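# Lift E2 piece onto table, move D3 piece to E2

## Task

Remove the piece standing on square E2 and set it upright on the table off the board; after that, carry the piece from D3 onto E2. Squares are identified by the labels along the board's edge. When finished, all other squares must contain exactly what they had at the start, every piece must be standing upright, and each piece that was moved must sit entirely within its new square.

## Robot and tools

Robot: two arms, left_arm and right_arm, each ending in a two-finger gripper. Calibrated base positions in the scene frame: left_arm at (-0.030, +0.361, +0.130) m, right_arm at (-0.002, -0.338, +0.130) m. Both mounting plates sit on one metal frame behind the arms; for proximity warnings, each plate and its half of the frame belong to the arm on it.

Frame: the scene frame has its origin at table-top height, centred between the two nominal bases. +x points out over the table, +z up, and left_arm is on the +y side (camera left/right may differ). Reported end_effector_position (m) and end_effector_quat_wxyz use this frame and may be off by a few cm, more at long reach. The position is the point between the finger pads, about 1 cm short of the tips. Fingers point along the gripper's +z and close along its y.

Row layout (shared by both motion tools): one list of 14 numbers covering both arms, always all 14 even if one arm stays still: left_arm dx, dy, dz, rx, ry, rz, opening, then right_arm the same seven. Pose numbers are offsets, not poses: they count from that arm's Hand target as it was when the action or move began, along scene axes, and the arm rotates about its Hand target position. Scale: 1.0 = 0.6 m for dx/dy/dz and 180 degrees for rx/ry/rz (together one rotation vector); range -1 to 1. Opening is absolute: +1 fully open (0.094 m), -1 closed. All six pose numbers 0 means re-command the current Hand target. A 0 opening is a real command (half open), so to keep a gripper as it is, resend its present command, shown under Tool commands.

execute_actions(actions, cameras): actions is a list of actions; each action is up to 15 rows, one row per 1/30 s step, the last row held for the remaining steps of its 15. Every row within an action counts from the action's starting Hand target, but each new action starts from wherever the Hand target now is, so repeating an offset keeps moving further. An empty list just returns state and images.

move(target, speed, blend, opening_speed, blocking, cameras): drives each gripper in a straight line toward the offset in target (one row, or up to 15 rows, each row counted from the same starting Hand targets). speed in m/s, 0.002 to 4.3, default 0.25 (turns up to twice that in rad/s); one value or one per row. blend in m rounds corners between rows. opening_speed (0.2 or more, scale units per second) closes or opens gradually; use a low value on fragile parts. blocking=false returns after about 0.5 s while the move keeps running. Paths don't avoid obstacles or the other arm; fast moves overshoot and hit harder. Avoid paths passing near an arm's own base; go around it. The result adds a move: line: done, off_target, moving, held or fault, plus limits (paced = pose clipped, held = steps withheld). An arm not named in the ending is done (within 10 mm and 2 degrees).

wait(seconds 0 to 10) lets time run; stop brakes a running move; zoom_image(camera, region [x0,y0,x1,y1], at most 504x504 px) enlarges part of the latest image from cam_high, cam_low, cam_left_wrist or cam_right_wrist (each 896x504). finished_scene ends the scene for good.

Controller behaviour: commanded orientation is limited to 40 degrees from the measured one each step; position has priority. Friction and weight can leave a gripper a centimetre or more short of its Hand target without any contact; resend the remaining distance as an offset. An arm blocked by an object keeps pushing until you command a target back beyond the gripper.

Gripping: grip_measured uses the opening scale; with nothing held it reads up to about 2.5 mm wide, and on a squeezed hard part up to about 3 mm narrower. Force climbs to the limit (about 50 to 64 N per pad) roughly 0.05 below the reading at first touch. Release by commanding well above grip_measured. grip_effort_nm is motor effort, negative closing, not pad force.

Other readings: Joint positions (rad; last entry per arm is the opening in m), Joint velocities (within noise means at rest), joint torques (include weight; entries 3 and 4 wrap at ±28 N m).

Cautions: don't drop pieces, release them while moving, knock others over, or push hard. Never let arms collide or close one gripper on the other's fingers. Nothing may leave the table. Holding loads, stretched poses or pushing against unreachable targets heats motors; a MOTOR HOT line warns, and at 100 °C the arm goes limp for 30 to 60 s or more. Time spent thinking also lets the scene run.

Each tool is called after "Call:" as name(argument=value, ...), one argument or row to a line, values as JSON.

## Session

Call:
execute_actions(
  actions=[],
)

Scene clock: 0.00 s.
left_arm: end_effector_position=(+0.4805, +0.0078, +0.1215) grip_measured=+1.000 grip_effort_nm=n/a end_effector_quat_wxyz=(+0.040, +0.028, +0.999, +0.011) | right_arm: end_effector_position=(+0.6324, -0.1936, +0.1017) grip_measured=+1.000 grip_effort_nm=n/a end_effector_quat_wxyz=(+0.236, -0.395, +0.886, +0.054)
Joint positions: left_arm=[-0.642 2.094 1.596 -1.01 -0.088 -0.57 0.094] | right_arm=[0.148 2.018 1.333 -0.426 -0.201 -0.627 0.094]
Joint velocities: within noise
Joint torques (N m): no reading
Heat: left arm: hottest shoulder 32 °C; right arm: hottest wrist yaw 35 °C.
Hand target: left_arm +0.4849, +0.0048, +0.1191; +0.042, +0.027, +0.999, +0.010 | right_arm +0.6458, -0.1914, +0.1178; +0.254, -0.395, +0.881, +0.050
Tool commands: left_gripper/opening=+1.0 right_gripper/opening=+1.0

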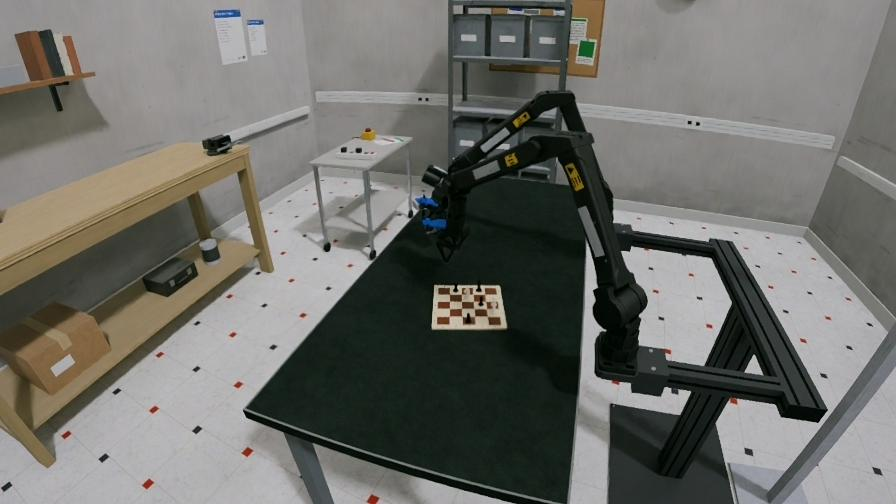

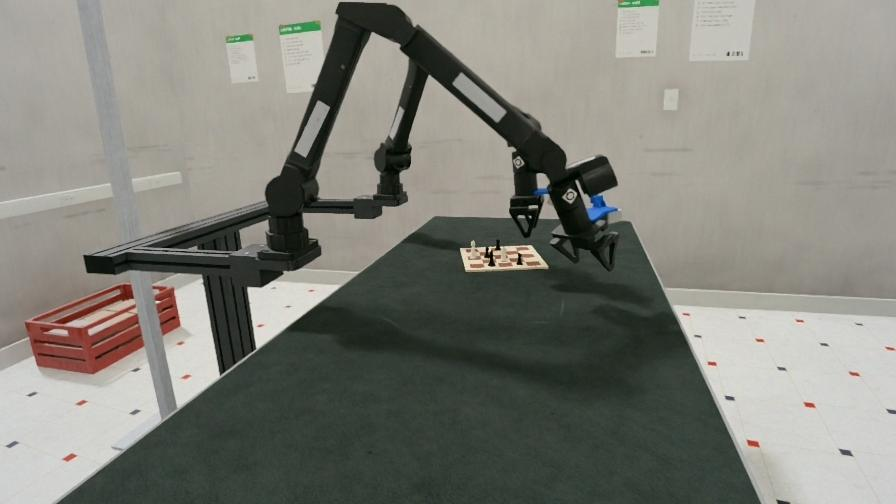

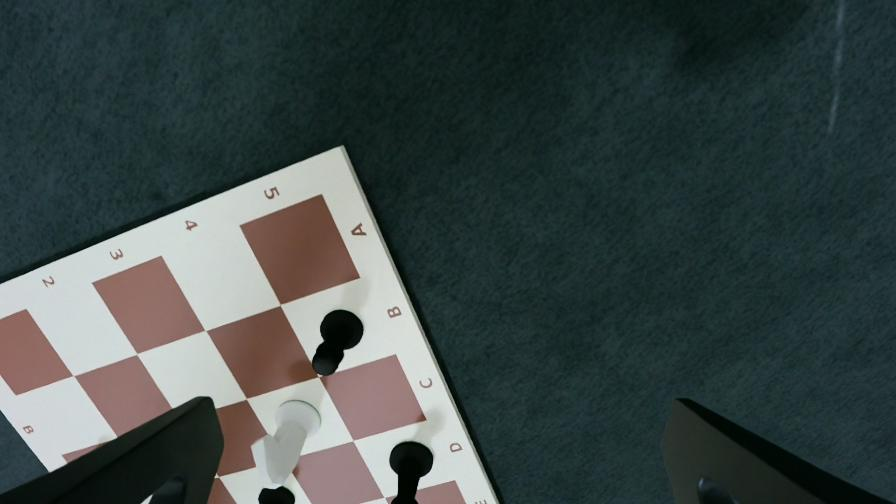

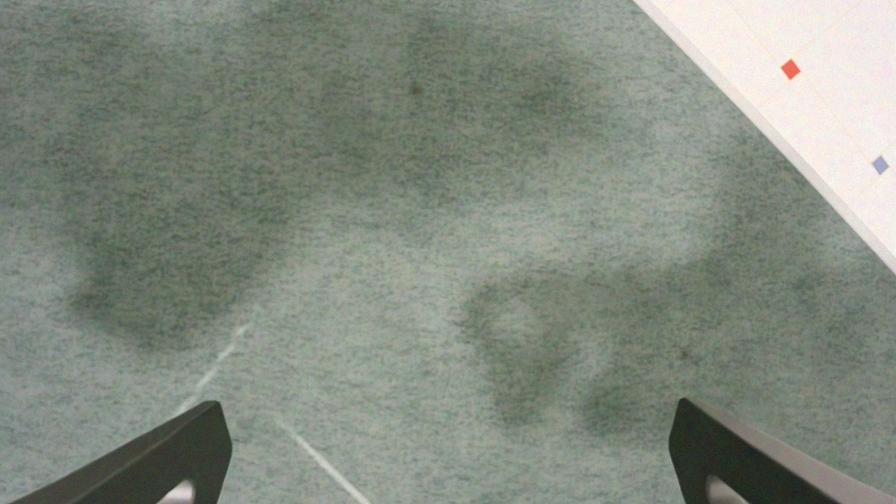

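Call:
zoom_image(
  camera="cam_high",
  region=[420, 270, 520, 340],
)

Call:
zoom_image(
  camera="cam_low",
  region=[440, 225, 640, 285],
)

Scaled by 5.040 from the camera's 896x504 image, which has a finer 1280x720 frame.

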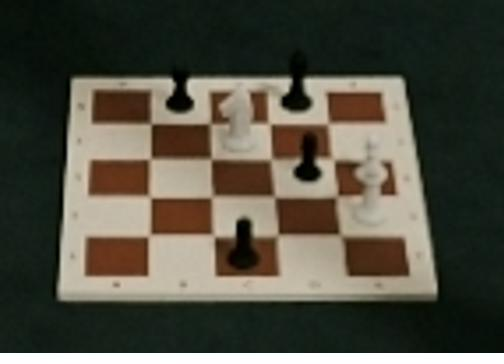

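Scaled by 2.520 from the camera's 896x504 image, which has a finer 1280x720 frame.

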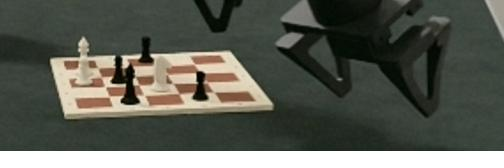

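Call:
zoom_image(
  camera="cam_left_wrist",
  region=[0, 130, 500, 504],
)

Call:
zoom_image(
  camera="cam_high",
  region=[400, 150, 520, 340],
)

Scaled by 1.008 from the camera's 896x504 image, which has a finer 1280x720 frame.

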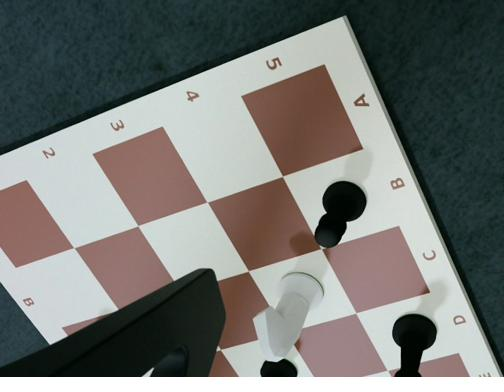

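Scaled by 2.653 from the camera's 896x504 image, which has a finer 1280x720 frame.

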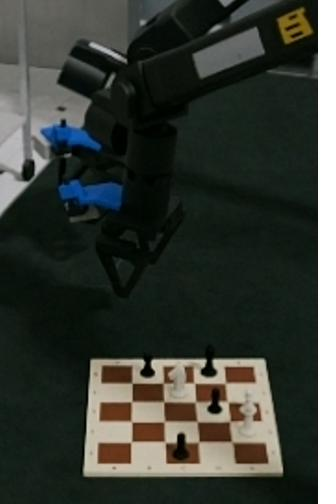

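Call:
move(
  target=[-0.108, 0.192, 0.2, -0.0064, 0.0267, 0.0172, 1, 0, 0, 0, 0, 0, 0, 1],
  speed=0.3,
)

Scene clock: 88.63 s.
left_arm: end_effector_position=(+0.4272, +0.1187, +0.2544) grip_measured=+1.000 grip_effort_nm=-0.007 end_effector_quat_wxyz=(+0.021, -0.008, +1.000, -0.010) | right_arm: end_effector_position=(+0.6324, -0.1936, +0.1017) grip_measured=+1.000 grip_effort_nm=0.002 end_effector_quat_wxyz=(+0.236, -0.395, +0.886, +0.054)
Joint positions: left_arm=[-0.514 1.704 1.383 -1.192 -0.025 -0.515 0.094] | right_arm=[0.148 2.018 1.333 -0.426 -0.201 -0.627 0.094]
Joint velocities: within noise
Joint torques (N m): left_arm=[-1.9 -12.04 8.72 -0.38 -0.06 0.09] | right_arm=[0.32 -18.55 10.06 1.73 -0.16 -0.02]
Heat: left arm: hottest shoulder 39 °C; right arm: hottest shoulder 43 °C.
Hand target: left_arm +0.4200, +0.1201, +0.2390; +0.000, +0.000, +1.000, +0.000 | right_arm +0.6458, -0.1914, +0.1178; +0.254, -0.395, +0.881, +0.050
Off the commanded pose: left_arm 0.017 m, 3 deg | right_arm 0.021 m, 2 deg.
move: off_target (left_arm, right_arm)

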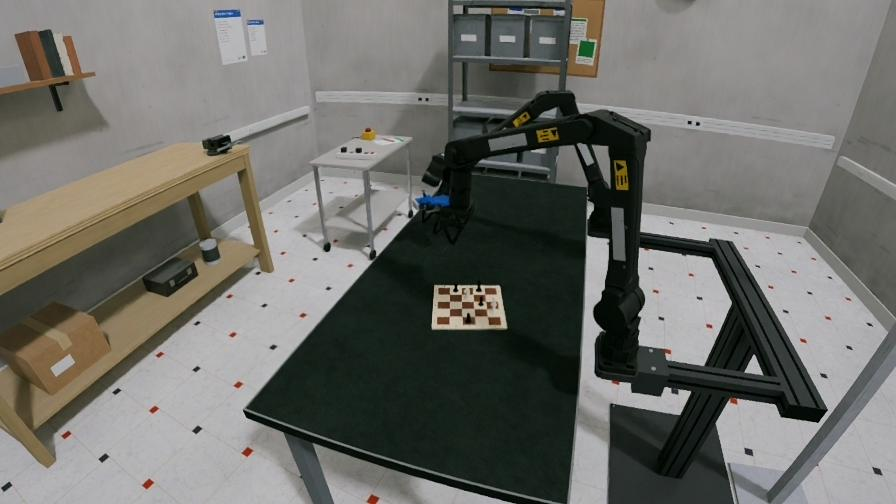

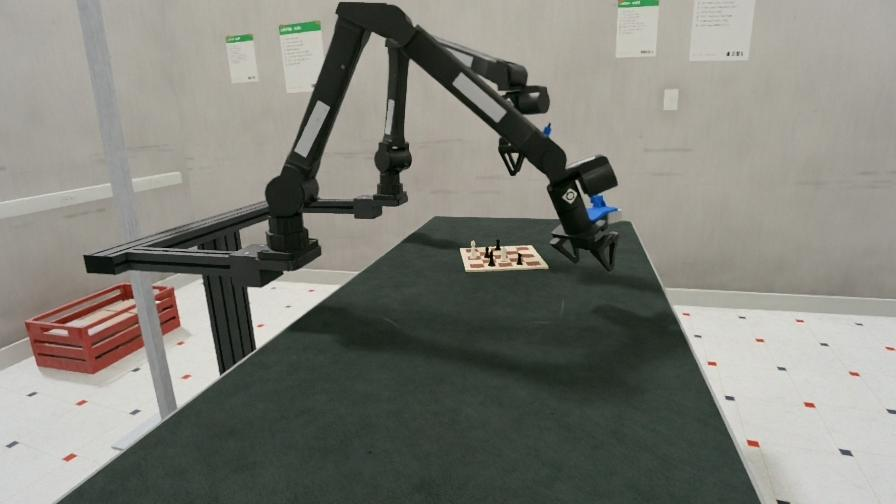

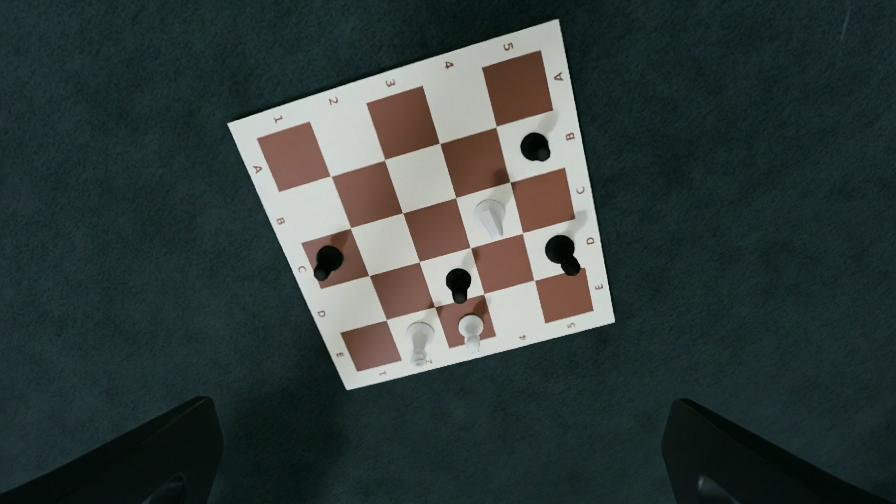

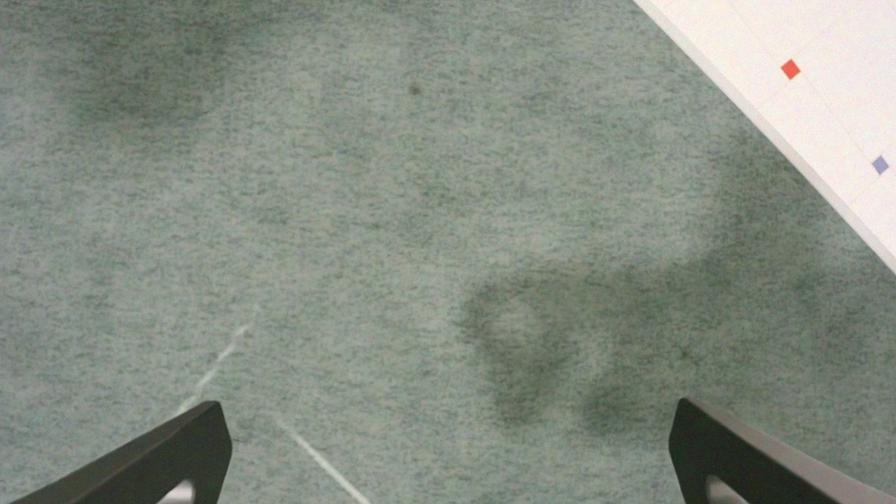

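Call:
zoom_image(
  camera="cam_left_wrist",
  region=[330, 180, 630, 400],
)

Call:
zoom_image(
  camera="cam_left_wrist",
  region=[210, 10, 630, 400],
)

Call:
zoom_image(
  camera="cam_low",
  region=[450, 225, 560, 285],
)

Scaled by 1.680 from the camera's 896x504 image, which has a finer 1280x720 frame.

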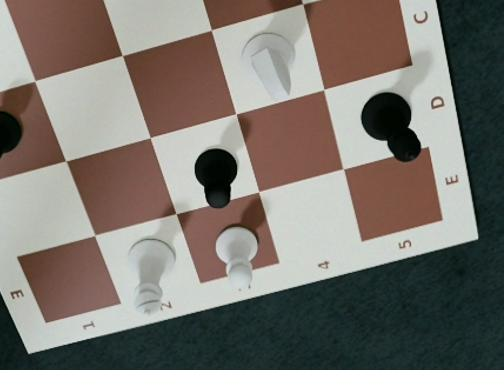

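Scaled by 1.200 from the camera's 896x504 image, which has a finer 1280x720 frame.

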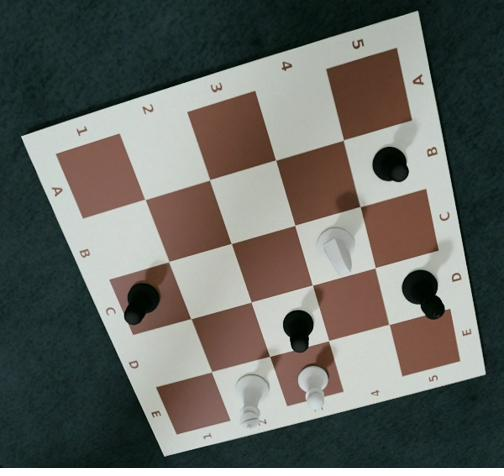

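Scaled by 4.582 from the camera's 896x504 image, which has a finer 1280x720 frame.

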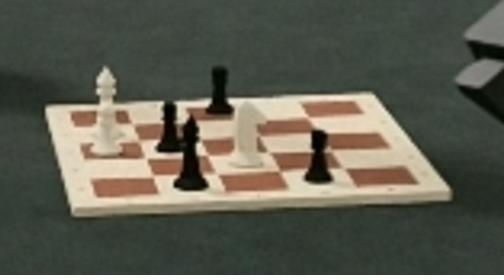

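Call:
move(
  target=[-0.17, 0.0165, -0.148, 0, 0, -0.4, 0.0, -0.4, -0.1, 0.15, 0, 0, 0, 1],
  speed=0.5,
)

Scene clock: 302.23 s.
left_arm: end_effector_position=(+0.3192, +0.1326, +0.1482) grip_measured=+0.002 grip_effort_nm=-0.120 end_effector_quat_wxyz=(-0.008, +0.581, +0.814, +0.001) | right_arm: end_effector_position=(+0.4031, -0.2457, +0.2039) grip_measured=+1.000 grip_effort_nm=-0.007 end_effector_quat_wxyz=(+0.251, -0.398, +0.881, +0.053)
Joint positions: left_arm=[-0.604 1.645 0.983 -0.916 -0.027 0.648 0.047] | right_arm=[0.114 1.301 0.694 -0.479 -0.222 -0.662 0.094]
Joint velocities: within noise
Joint torques (N m): left_arm=[-1.96 -11.75 7.25 0.57 0.06 0.12] | right_arm=[-1.32 -8.47 9.07 1.25 -0.28 -0.11]
Heat: left arm: hottest shoulder 36 °C; right arm: hottest shoulder 44 °C.
Hand target: left_arm +0.3181, +0.1298, +0.1501; +0.000, +0.588, +0.809, +0.000 | right_arm +0.4059, -0.2514, +0.2079; +0.254, -0.395, +0.881, +0.050
Off the commanded pose: left_arm 0.003 m, 1 deg | right_arm 0.008 m, 1 deg.
move: done

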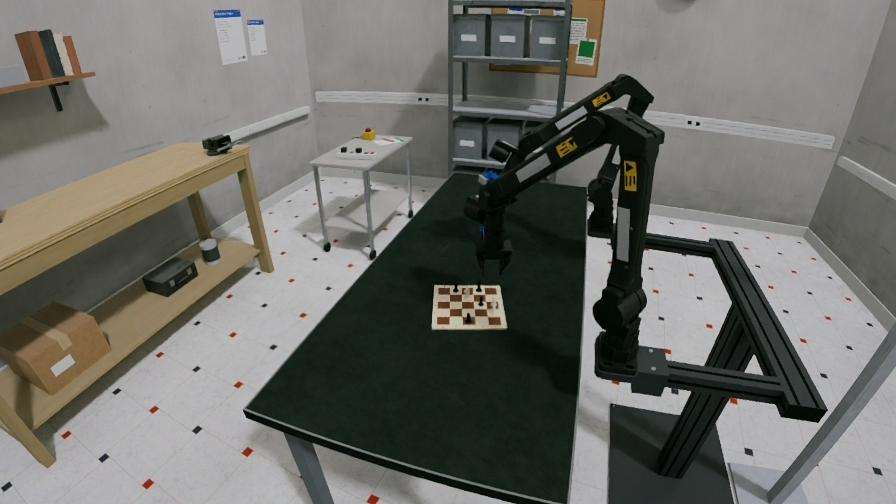

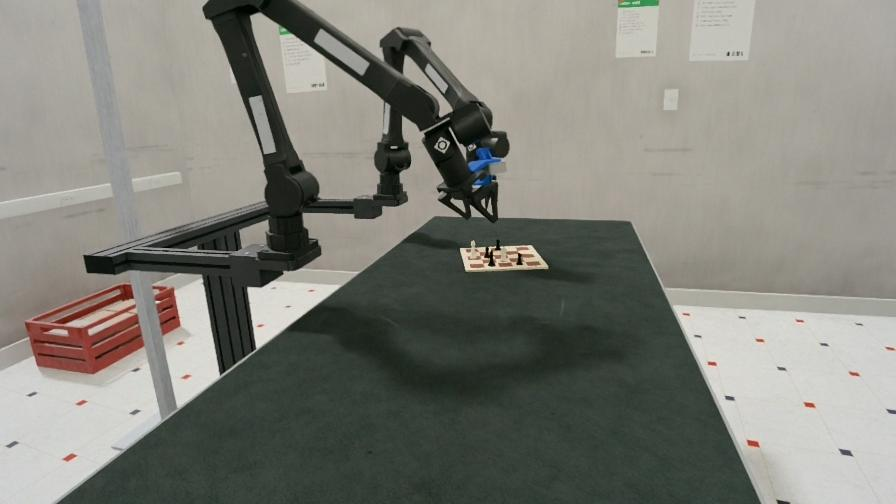

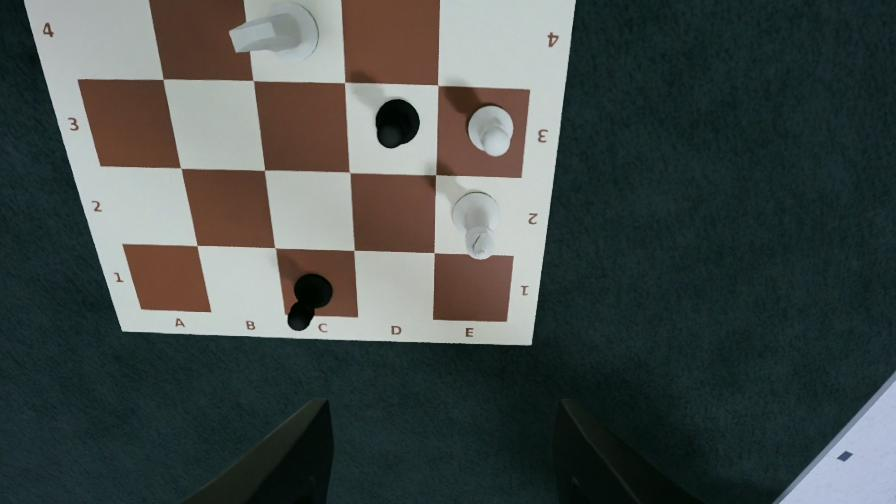

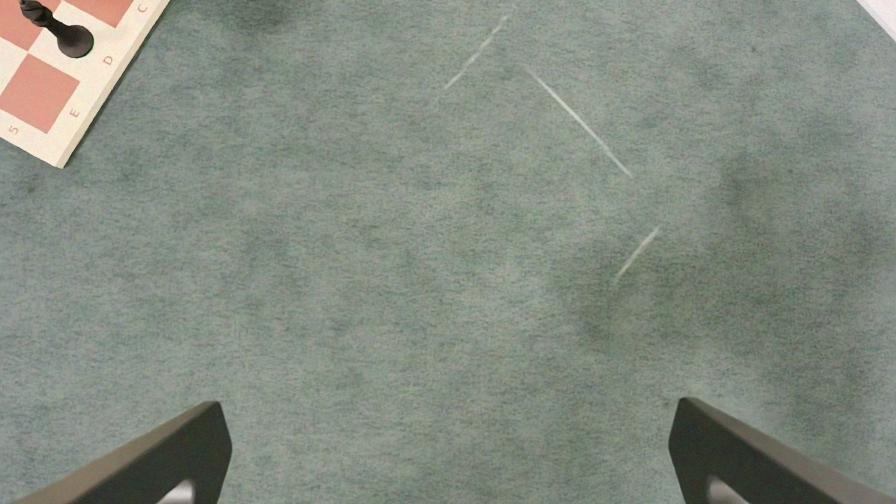

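Call:
zoom_image(
  camera="cam_left_wrist",
  region=[340, 60, 580, 350],
)

Scaled by 1.738 from the camera's 896x504 image, which has a finer 1280x720 frame.

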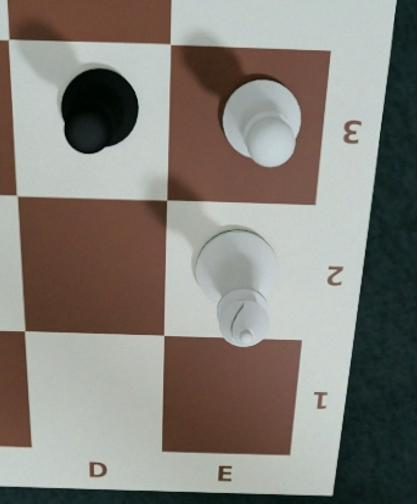

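Call:
move(
  target=[-0.0085, -0.004, -0.177, 0, 0, 0, 0.0, 0, 0, 0, 0, 0, 0, 1],
  speed=0.2,
)

Scene clock: 388.03 s.
left_arm: end_effector_position=(+0.3157, +0.1317, +0.0483) grip_measured=+0.002 grip_effort_nm=-0.120 end_effector_quat_wxyz=(-0.001, +0.581, +0.814, +0.001) | right_arm: end_effector_position=(+0.4031, -0.2457, +0.2039) grip_measured=+1.000 grip_effort_nm=0.002 end_effector_quat_wxyz=(+0.251, -0.398, +0.881, +0.053)
Joint positions: left_arm=[-0.604 1.843 0.902 -0.622 -0.027 0.649 0.047] | right_arm=[0.114 1.301 0.694 -0.479 -0.222 -0.662 0.094]
Joint velocities: within noise
Joint torques (N m): left_arm=[-2.43 -11.05 5.81 0.66 0.06 0.05] | right_arm=[-1.32 -8.47 9.07 1.24 -0.28 -0.11]
Heat: left arm: hottest shoulder 36 °C; right arm: hottest elbow 40 °C.
Hand target: left_arm +0.3130, +0.1276, +0.0440; +0.000, +0.588, +0.809, +0.000 | right_arm +0.4059, -0.2514, +0.2079; +0.254, -0.395, +0.881, +0.050
Off the commanded pose: left_arm 0.007 m, 1 deg | right_arm 0.008 m, 1 deg.
move: done

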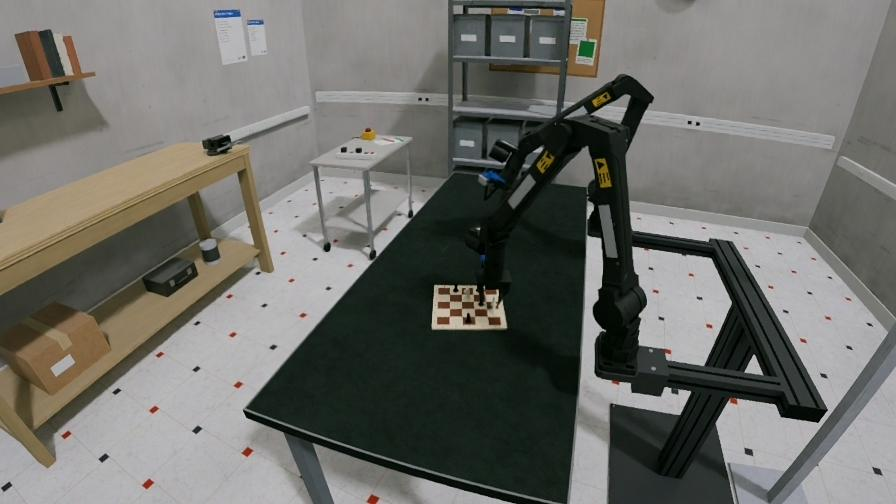

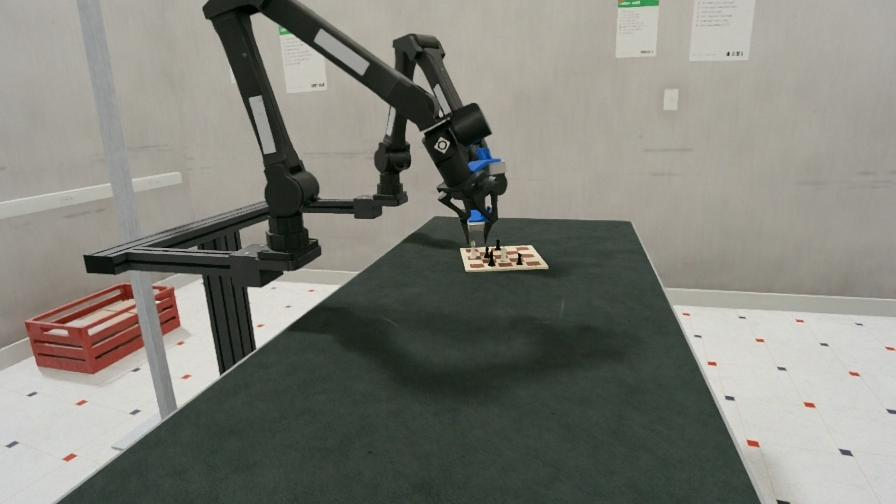

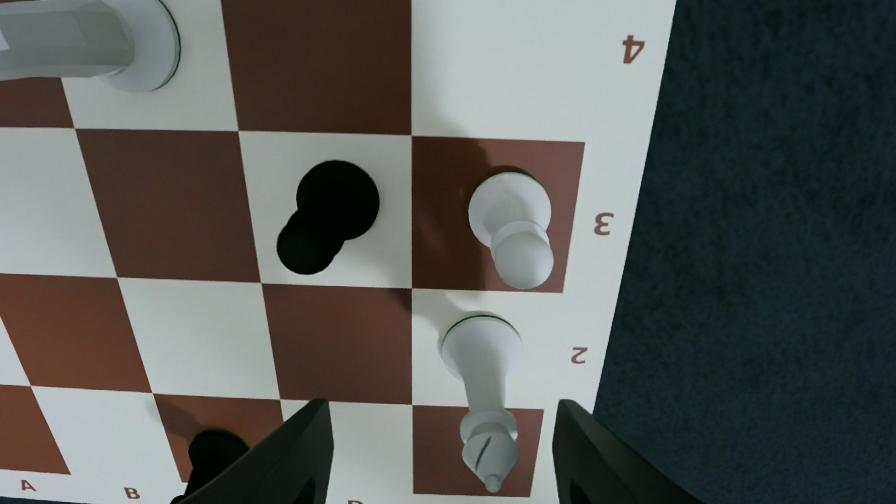

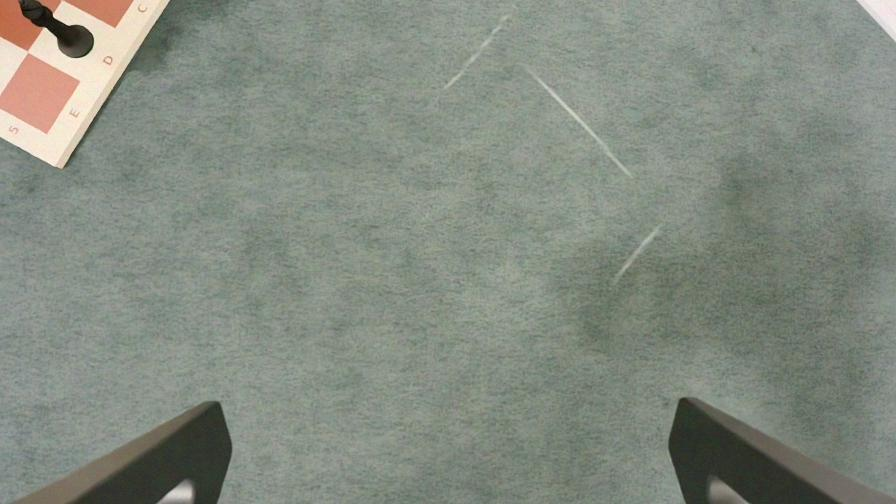

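Call:
zoom_image(
  camera="cam_left_wrist",
  region=[400, 290, 600, 504],
)

Call:
zoom_image(
  camera="cam_left_wrist",
  region=[220, 120, 620, 320],
)

Call:
zoom_image(
  camera="cam_high",
  region=[420, 230, 540, 340],
)

Call:
zoom_image(
  camera="cam_low",
  region=[430, 170, 560, 280],
)

Scaled by 2.355 from the camera's 896x504 image, which has a finer 1280x720 frame.

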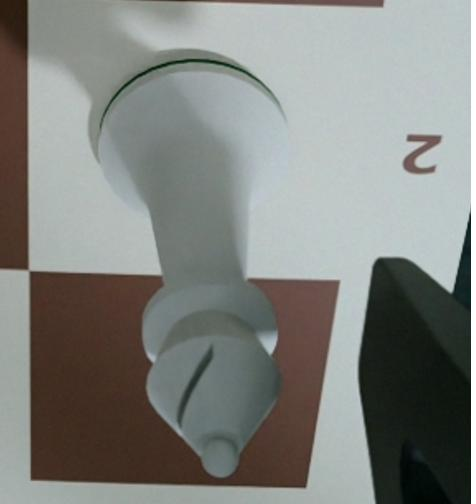

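Scaled by 1.260 from the camera's 896x504 image, which has a finer 1280x720 frame.

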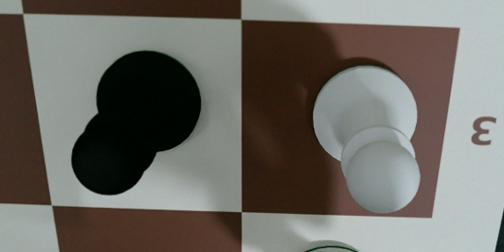

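Scaled by 4.200 from the camera's 896x504 image, which has a finer 1280x720 frame.

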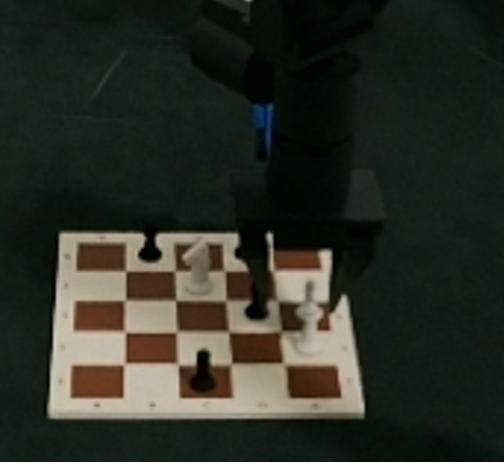

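Scaled by 3.877 from the camera's 896x504 image, which has a finer 1280x720 frame.

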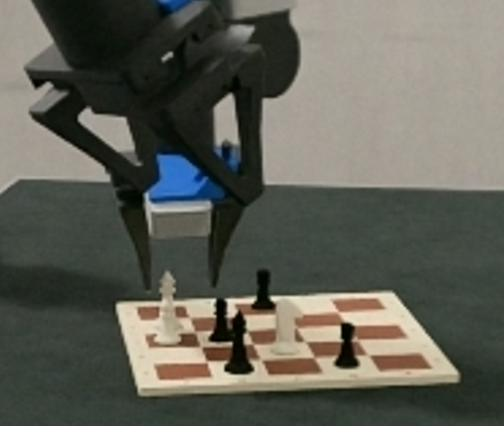

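Call:
move(
  target=[
    [-0.0123, -0.012, 0, 0, 0, 0, 0.0, 0, 0, 0, 0, 0, 0, 1],
    [-0.0123, -0.012, -0.0255, 0, 0, 0, 0.0, 0, 0, 0, 0, 0, 0, 1],
  ],
  speed=0.06,
  cameras=["cam_low", "cam_left_wrist"],
)

Call:
zoom_image(
  camera="cam_left_wrist",
  region=[300, 200, 620, 504],
)

Call:
zoom_image(
  camera="cam_low",
  region=[440, 190, 550, 280],
)

Scene clock: 502.10 s.
left_arm: end_effector_position=(+0.3144, +0.1175, +0.0424) grip_measured=+0.002 grip_effort_nm=-0.120 end_effector_quat_wxyz=(+0.012, +0.591, +0.807, +0.001) | right_arm: end_effector_position=(+0.4031, -0.2457, +0.2039) grip_measured=+1.000 grip_effort_nm=0.007 end_effector_quat_wxyz=(+0.251, -0.398, +0.881, +0.053)
Joint positions: left_arm=[-0.633 1.859 0.902 -0.58 -0.026 0.644 0.047] | right_arm=[0.114 1.301 0.694 -0.479 -0.222 -0.662 0.094]
Joint velocities: within noise
Joint torques (N m): left_arm=[-2.02 -9.99 4.93 0.65 0.03 -0.13] | right_arm=[-1.38 -8.41 9.07 1.25 -0.27 -0.11]
Heat: left arm: hottest shoulder 34 °C; right arm: hottest elbow 40 °C.
Hand target: left_arm +0.3055, +0.1203, +0.0286; +0.000, +0.588, +0.809, +0.000 | right_arm +0.4059, -0.2514, +0.2079; +0.254, -0.395, +0.881, +0.050
Off the commanded pose: left_arm 0.017 m, 1 deg | right_arm 0.008 m, 1 deg.
move: off_target (left_arm)
Images, in order (width x height): cam_low 896x504, cam_left_wrist 896x504.

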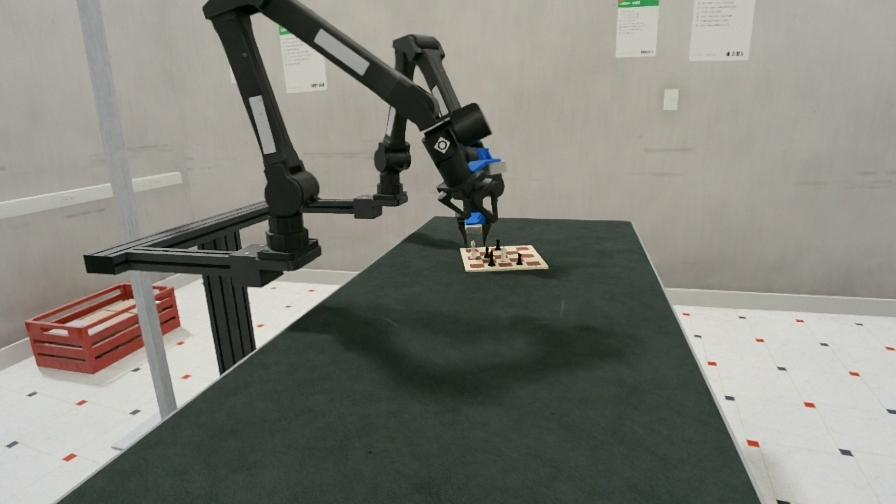

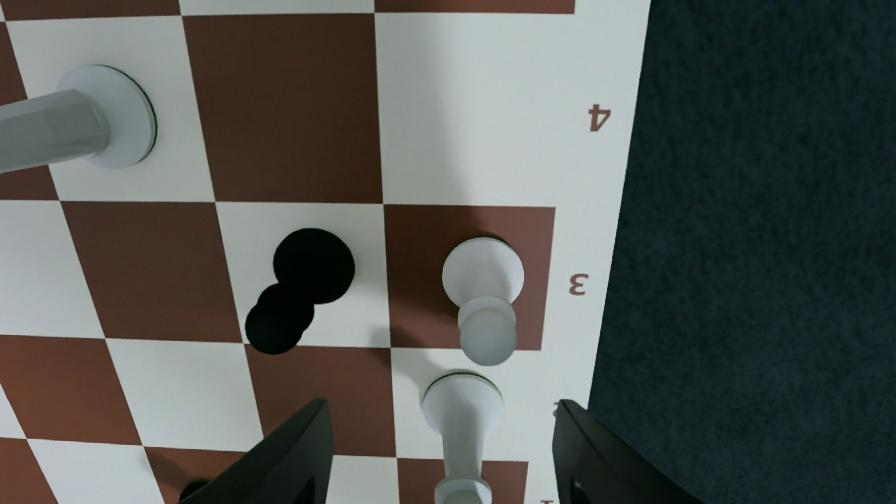

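Scaled by 1.575 from the camera's 896x504 image, which has a finer 1280x720 frame.

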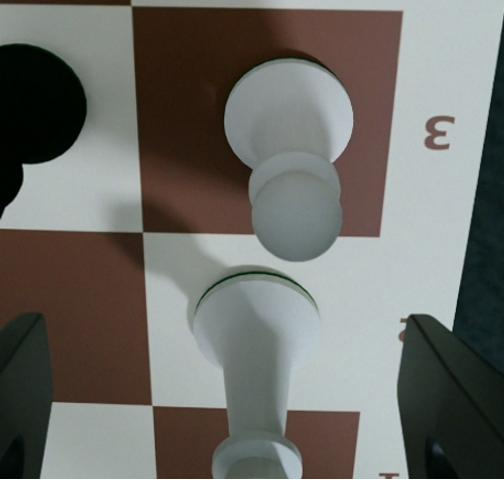

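Scaled by 4.582 from the camera's 896x504 image, which has a finer 1280x720 frame.

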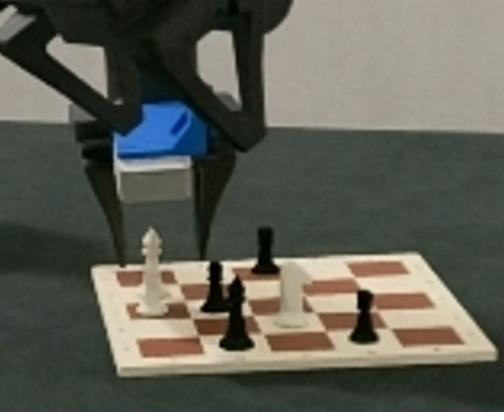

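Call:
move(
  target=[
    [-0.0012, 0.0008, 0.065, 0, 0, 0, 0.0, 0, 0, 0, 0, 0, 0, 1],
    [-0.0012, 0.0008, -0.0015, 0, 0, 0, 0.0, 0, 0, 0, 0, 0, 0, 1],
  ],
  speed=0.15,
  cameras=["cam_low", "cam_left_wrist"],
)

Call:
zoom_image(
  camera="cam_left_wrist",
  region=[300, 200, 620, 504],
)

Call:
zoom_image(
  camera="cam_low",
  region=[440, 190, 550, 280],
)

Scene clock: 526.10 s.
left_arm: end_effector_position=(+0.3098, +0.1207, +0.0371) grip_measured=+0.002 grip_effort_nm=-0.120 end_effector_quat_wxyz=(+0.006, +0.590, +0.807, +0.001) | right_arm: end_effector_position=(+0.4031, -0.2457, +0.2039) grip_measured=+1.000 grip_effort_nm=0.002 end_effector_quat_wxyz=(+0.251, -0.398, +0.881, +0.053)
Joint positions: left_arm=[-0.633 1.868 0.894 -0.576 -0.026 0.643 0.047] | right_arm=[0.114 1.301 0.694 -0.479 -0.222 -0.662 0.094]
Joint velocities: within noise
Joint torques (N m): left_arm=[-2.02 -10.4 5.34 0.61 0.04 -0.13] | right_arm=[-1.38 -8.41 9.09 1.25 -0.28 -0.11]
Heat: left arm: hottest shoulder 35 °C; right arm: hottest elbow 40 °C.
Hand target: left_arm +0.3048, +0.1208, +0.0278; +0.000, +0.588, +0.809, +0.000 | right_arm +0.4059, -0.2514, +0.2079; +0.254, -0.395, +0.881, +0.050
Off the commanded pose: left_arm 0.011 m, 1 deg | right_arm 0.008 m, 1 deg.
move: off_target (left_arm)
Images, in order (width x height): cam_low 896x504, cam_left_wrist 896x504.

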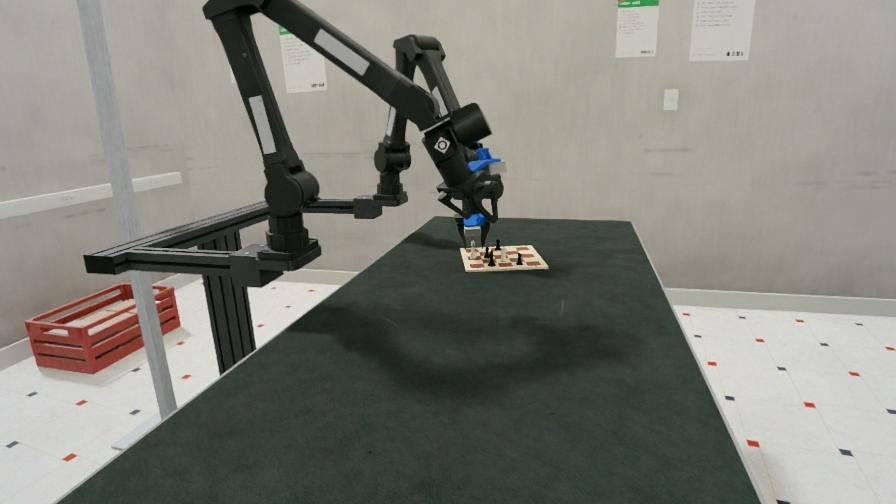

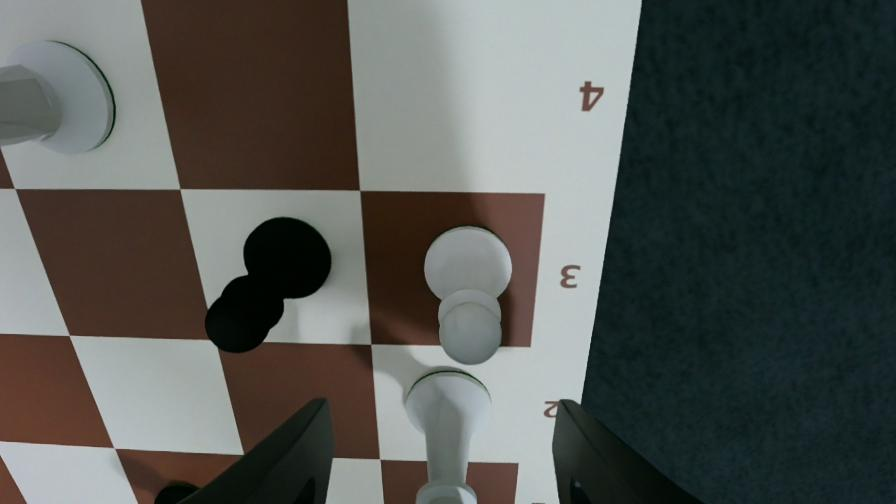

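Scaled by 1.575 from the camera's 896x504 image, which has a finer 1280x720 frame.

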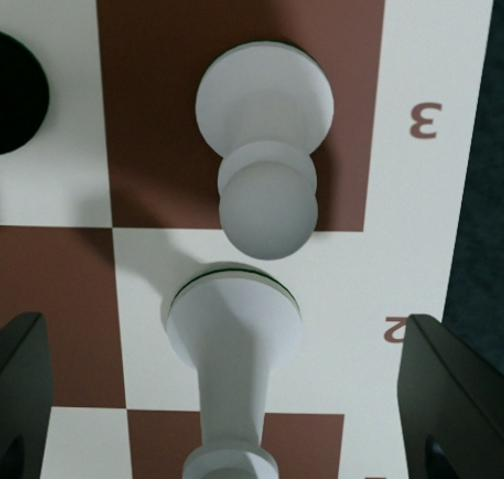

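Scaled by 4.582 from the camera's 896x504 image, which has a finer 1280x720 frame.

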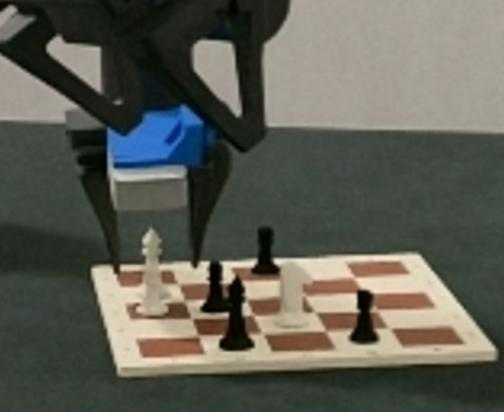

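Call:
move(
  target=[-0.0067, 0.0133, 0.003, 0, 0, 0, 0.0, 0, 0, 0, 0, 0, 0, 1],
  speed=0.1,
  cameras=["cam_left_wrist"],
)

Call:
zoom_image(
  camera="cam_left_wrist",
  region=[300, 200, 620, 504],
)

Scene clock: 560.70 s.
left_arm: end_effector_position=(+0.3014, +0.1265, +0.0327) grip_measured=+0.002 grip_effort_nm=-0.120 end_effector_quat_wxyz=(-0.001, +0.590, +0.807, +0.001) | right_arm: end_effector_position=(+0.4031, -0.2457, +0.2039) grip_measured=+1.000 grip_effort_nm=0.002 end_effector_quat_wxyz=(+0.251, -0.398, +0.881, +0.053)
Joint positions: left_arm=[-0.633 1.868 0.873 -0.569 -0.026 0.643 0.047] | right_arm=[0.114 1.301 0.694 -0.479 -0.222 -0.662 0.094]
Joint velocities: within noise
Joint torques (N m): left_arm=[-1.26 -11.4 4.93 0.61 0.04 -0.03] | right_arm=[-1.32 -8.47 9.07 1.25 -0.27 -0.11]
Heat: left arm: hottest shoulder 35 °C; right arm: hottest elbow 40 °C.
Hand target: left_arm +0.3008, +0.1288, +0.0296; +0.000, +0.588, +0.809, +0.000 | right_arm +0.4059, -0.2514, +0.2079; +0.254, -0.395, +0.881, +0.050
Off the commanded pose: left_arm 0.004 m, 0 deg | right_arm 0.008 m, 1 deg.
move: done
Images, in order (width x height): cam_left_wrist 896x504.

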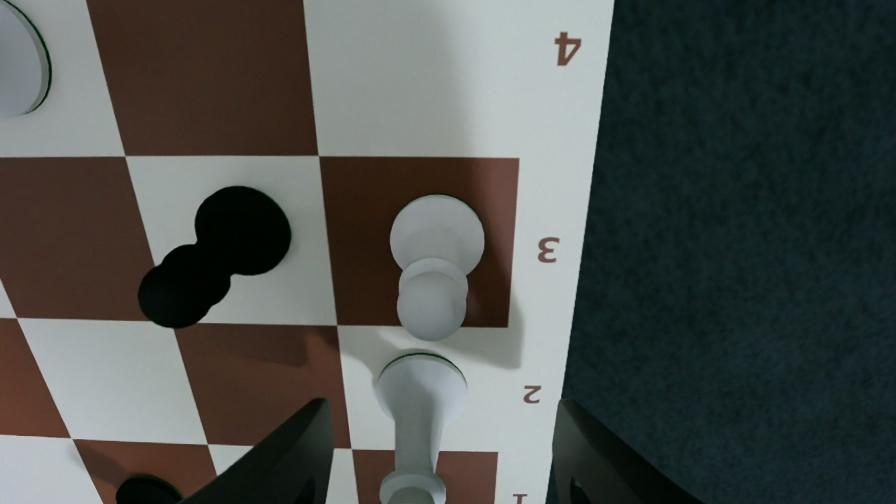

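Scaled by 1.575 from the camera's 896x504 image, which has a finer 1280x720 frame.

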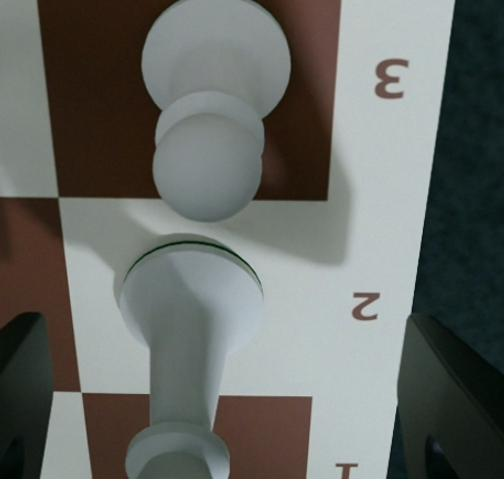

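Call:
move(
  target=[
    [0, 0, 0.0917, 0, 0, 0, 0.0, 0, 0, 0, 0, 0, 0, 1],
    [-0.018, -0.0442, 0.1507, 0, 0, 0, 0.0, 0, 0, 0, 0, 0, 0, 1],
    [0.0132, -0.0027, 0.1507, 0, 0, 0, 0.0, 0, 0, 0, 0, 0, 0, 1],
    [0.0132, -0.0027, 0.0018, 0, 0, 0, 0.0, 0, 0, 0, 0, 0, 0, 1],
  ],
  speed=0.2,
  cameras=["cam_left_wrist"],
)

Call:
zoom_image(
  camera="cam_left_wrist",
  region=[300, 200, 620, 504],
)

Scene clock: 624.83 s.
left_arm: end_effector_position=(+0.3095, +0.1266, +0.0358) grip_measured=+0.002 grip_effort_nm=-0.120 end_effector_quat_wxyz=(+0.000, +0.583, +0.812, +0.000) | right_arm: end_effector_position=(+0.4031, -0.2457, +0.2039) grip_measured=+1.000 grip_effort_nm=-0.007 end_effector_quat_wxyz=(+0.251, -0.398, +0.881, +0.053)
Joint positions: left_arm=[-0.621 1.869 0.891 -0.583 -0.025 0.637 0.047] | right_arm=[0.114 1.301 0.694 -0.479 -0.222 -0.662 0.094]
Joint velocities: within noise
Joint torques (N m): left_arm=[-1.61 -10.99 5.44 0.62 -0.03 0.11] | right_arm=[-1.38 -8.41 9.09 1.25 -0.27 -0.11]
Heat: left arm: hottest shoulder 35 °C; right arm: hottest elbow 40 °C.
Hand target: left_arm +0.3088, +0.1271, +0.0306; +0.000, +0.588, +0.809, +0.000 | right_arm +0.4059, -0.2514, +0.2079; +0.254, -0.395, +0.881, +0.050
Off the commanded pose: left_arm 0.005 m, 1 deg | right_arm 0.008 m, 1 deg.
move: done
Images, in order (width x height): cam_left_wrist 896x504.

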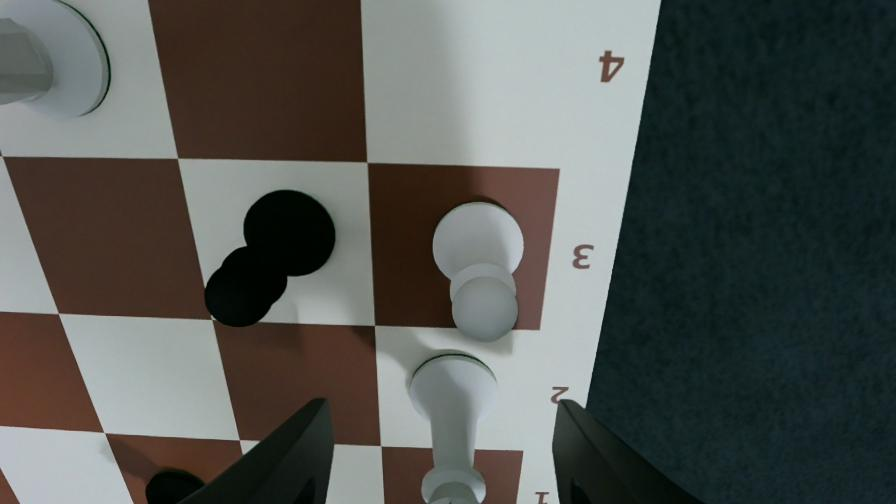

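Scaled by 1.575 from the camera's 896x504 image, which has a finer 1280x720 frame.

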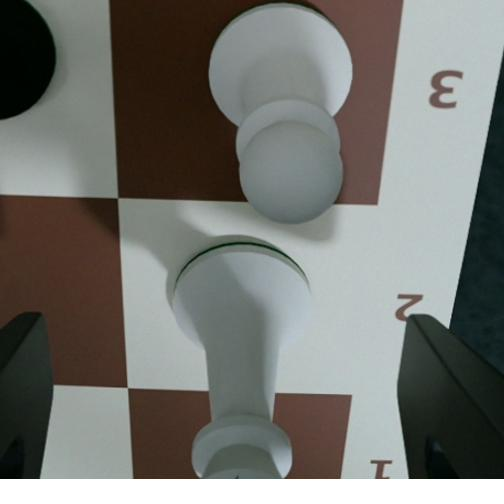

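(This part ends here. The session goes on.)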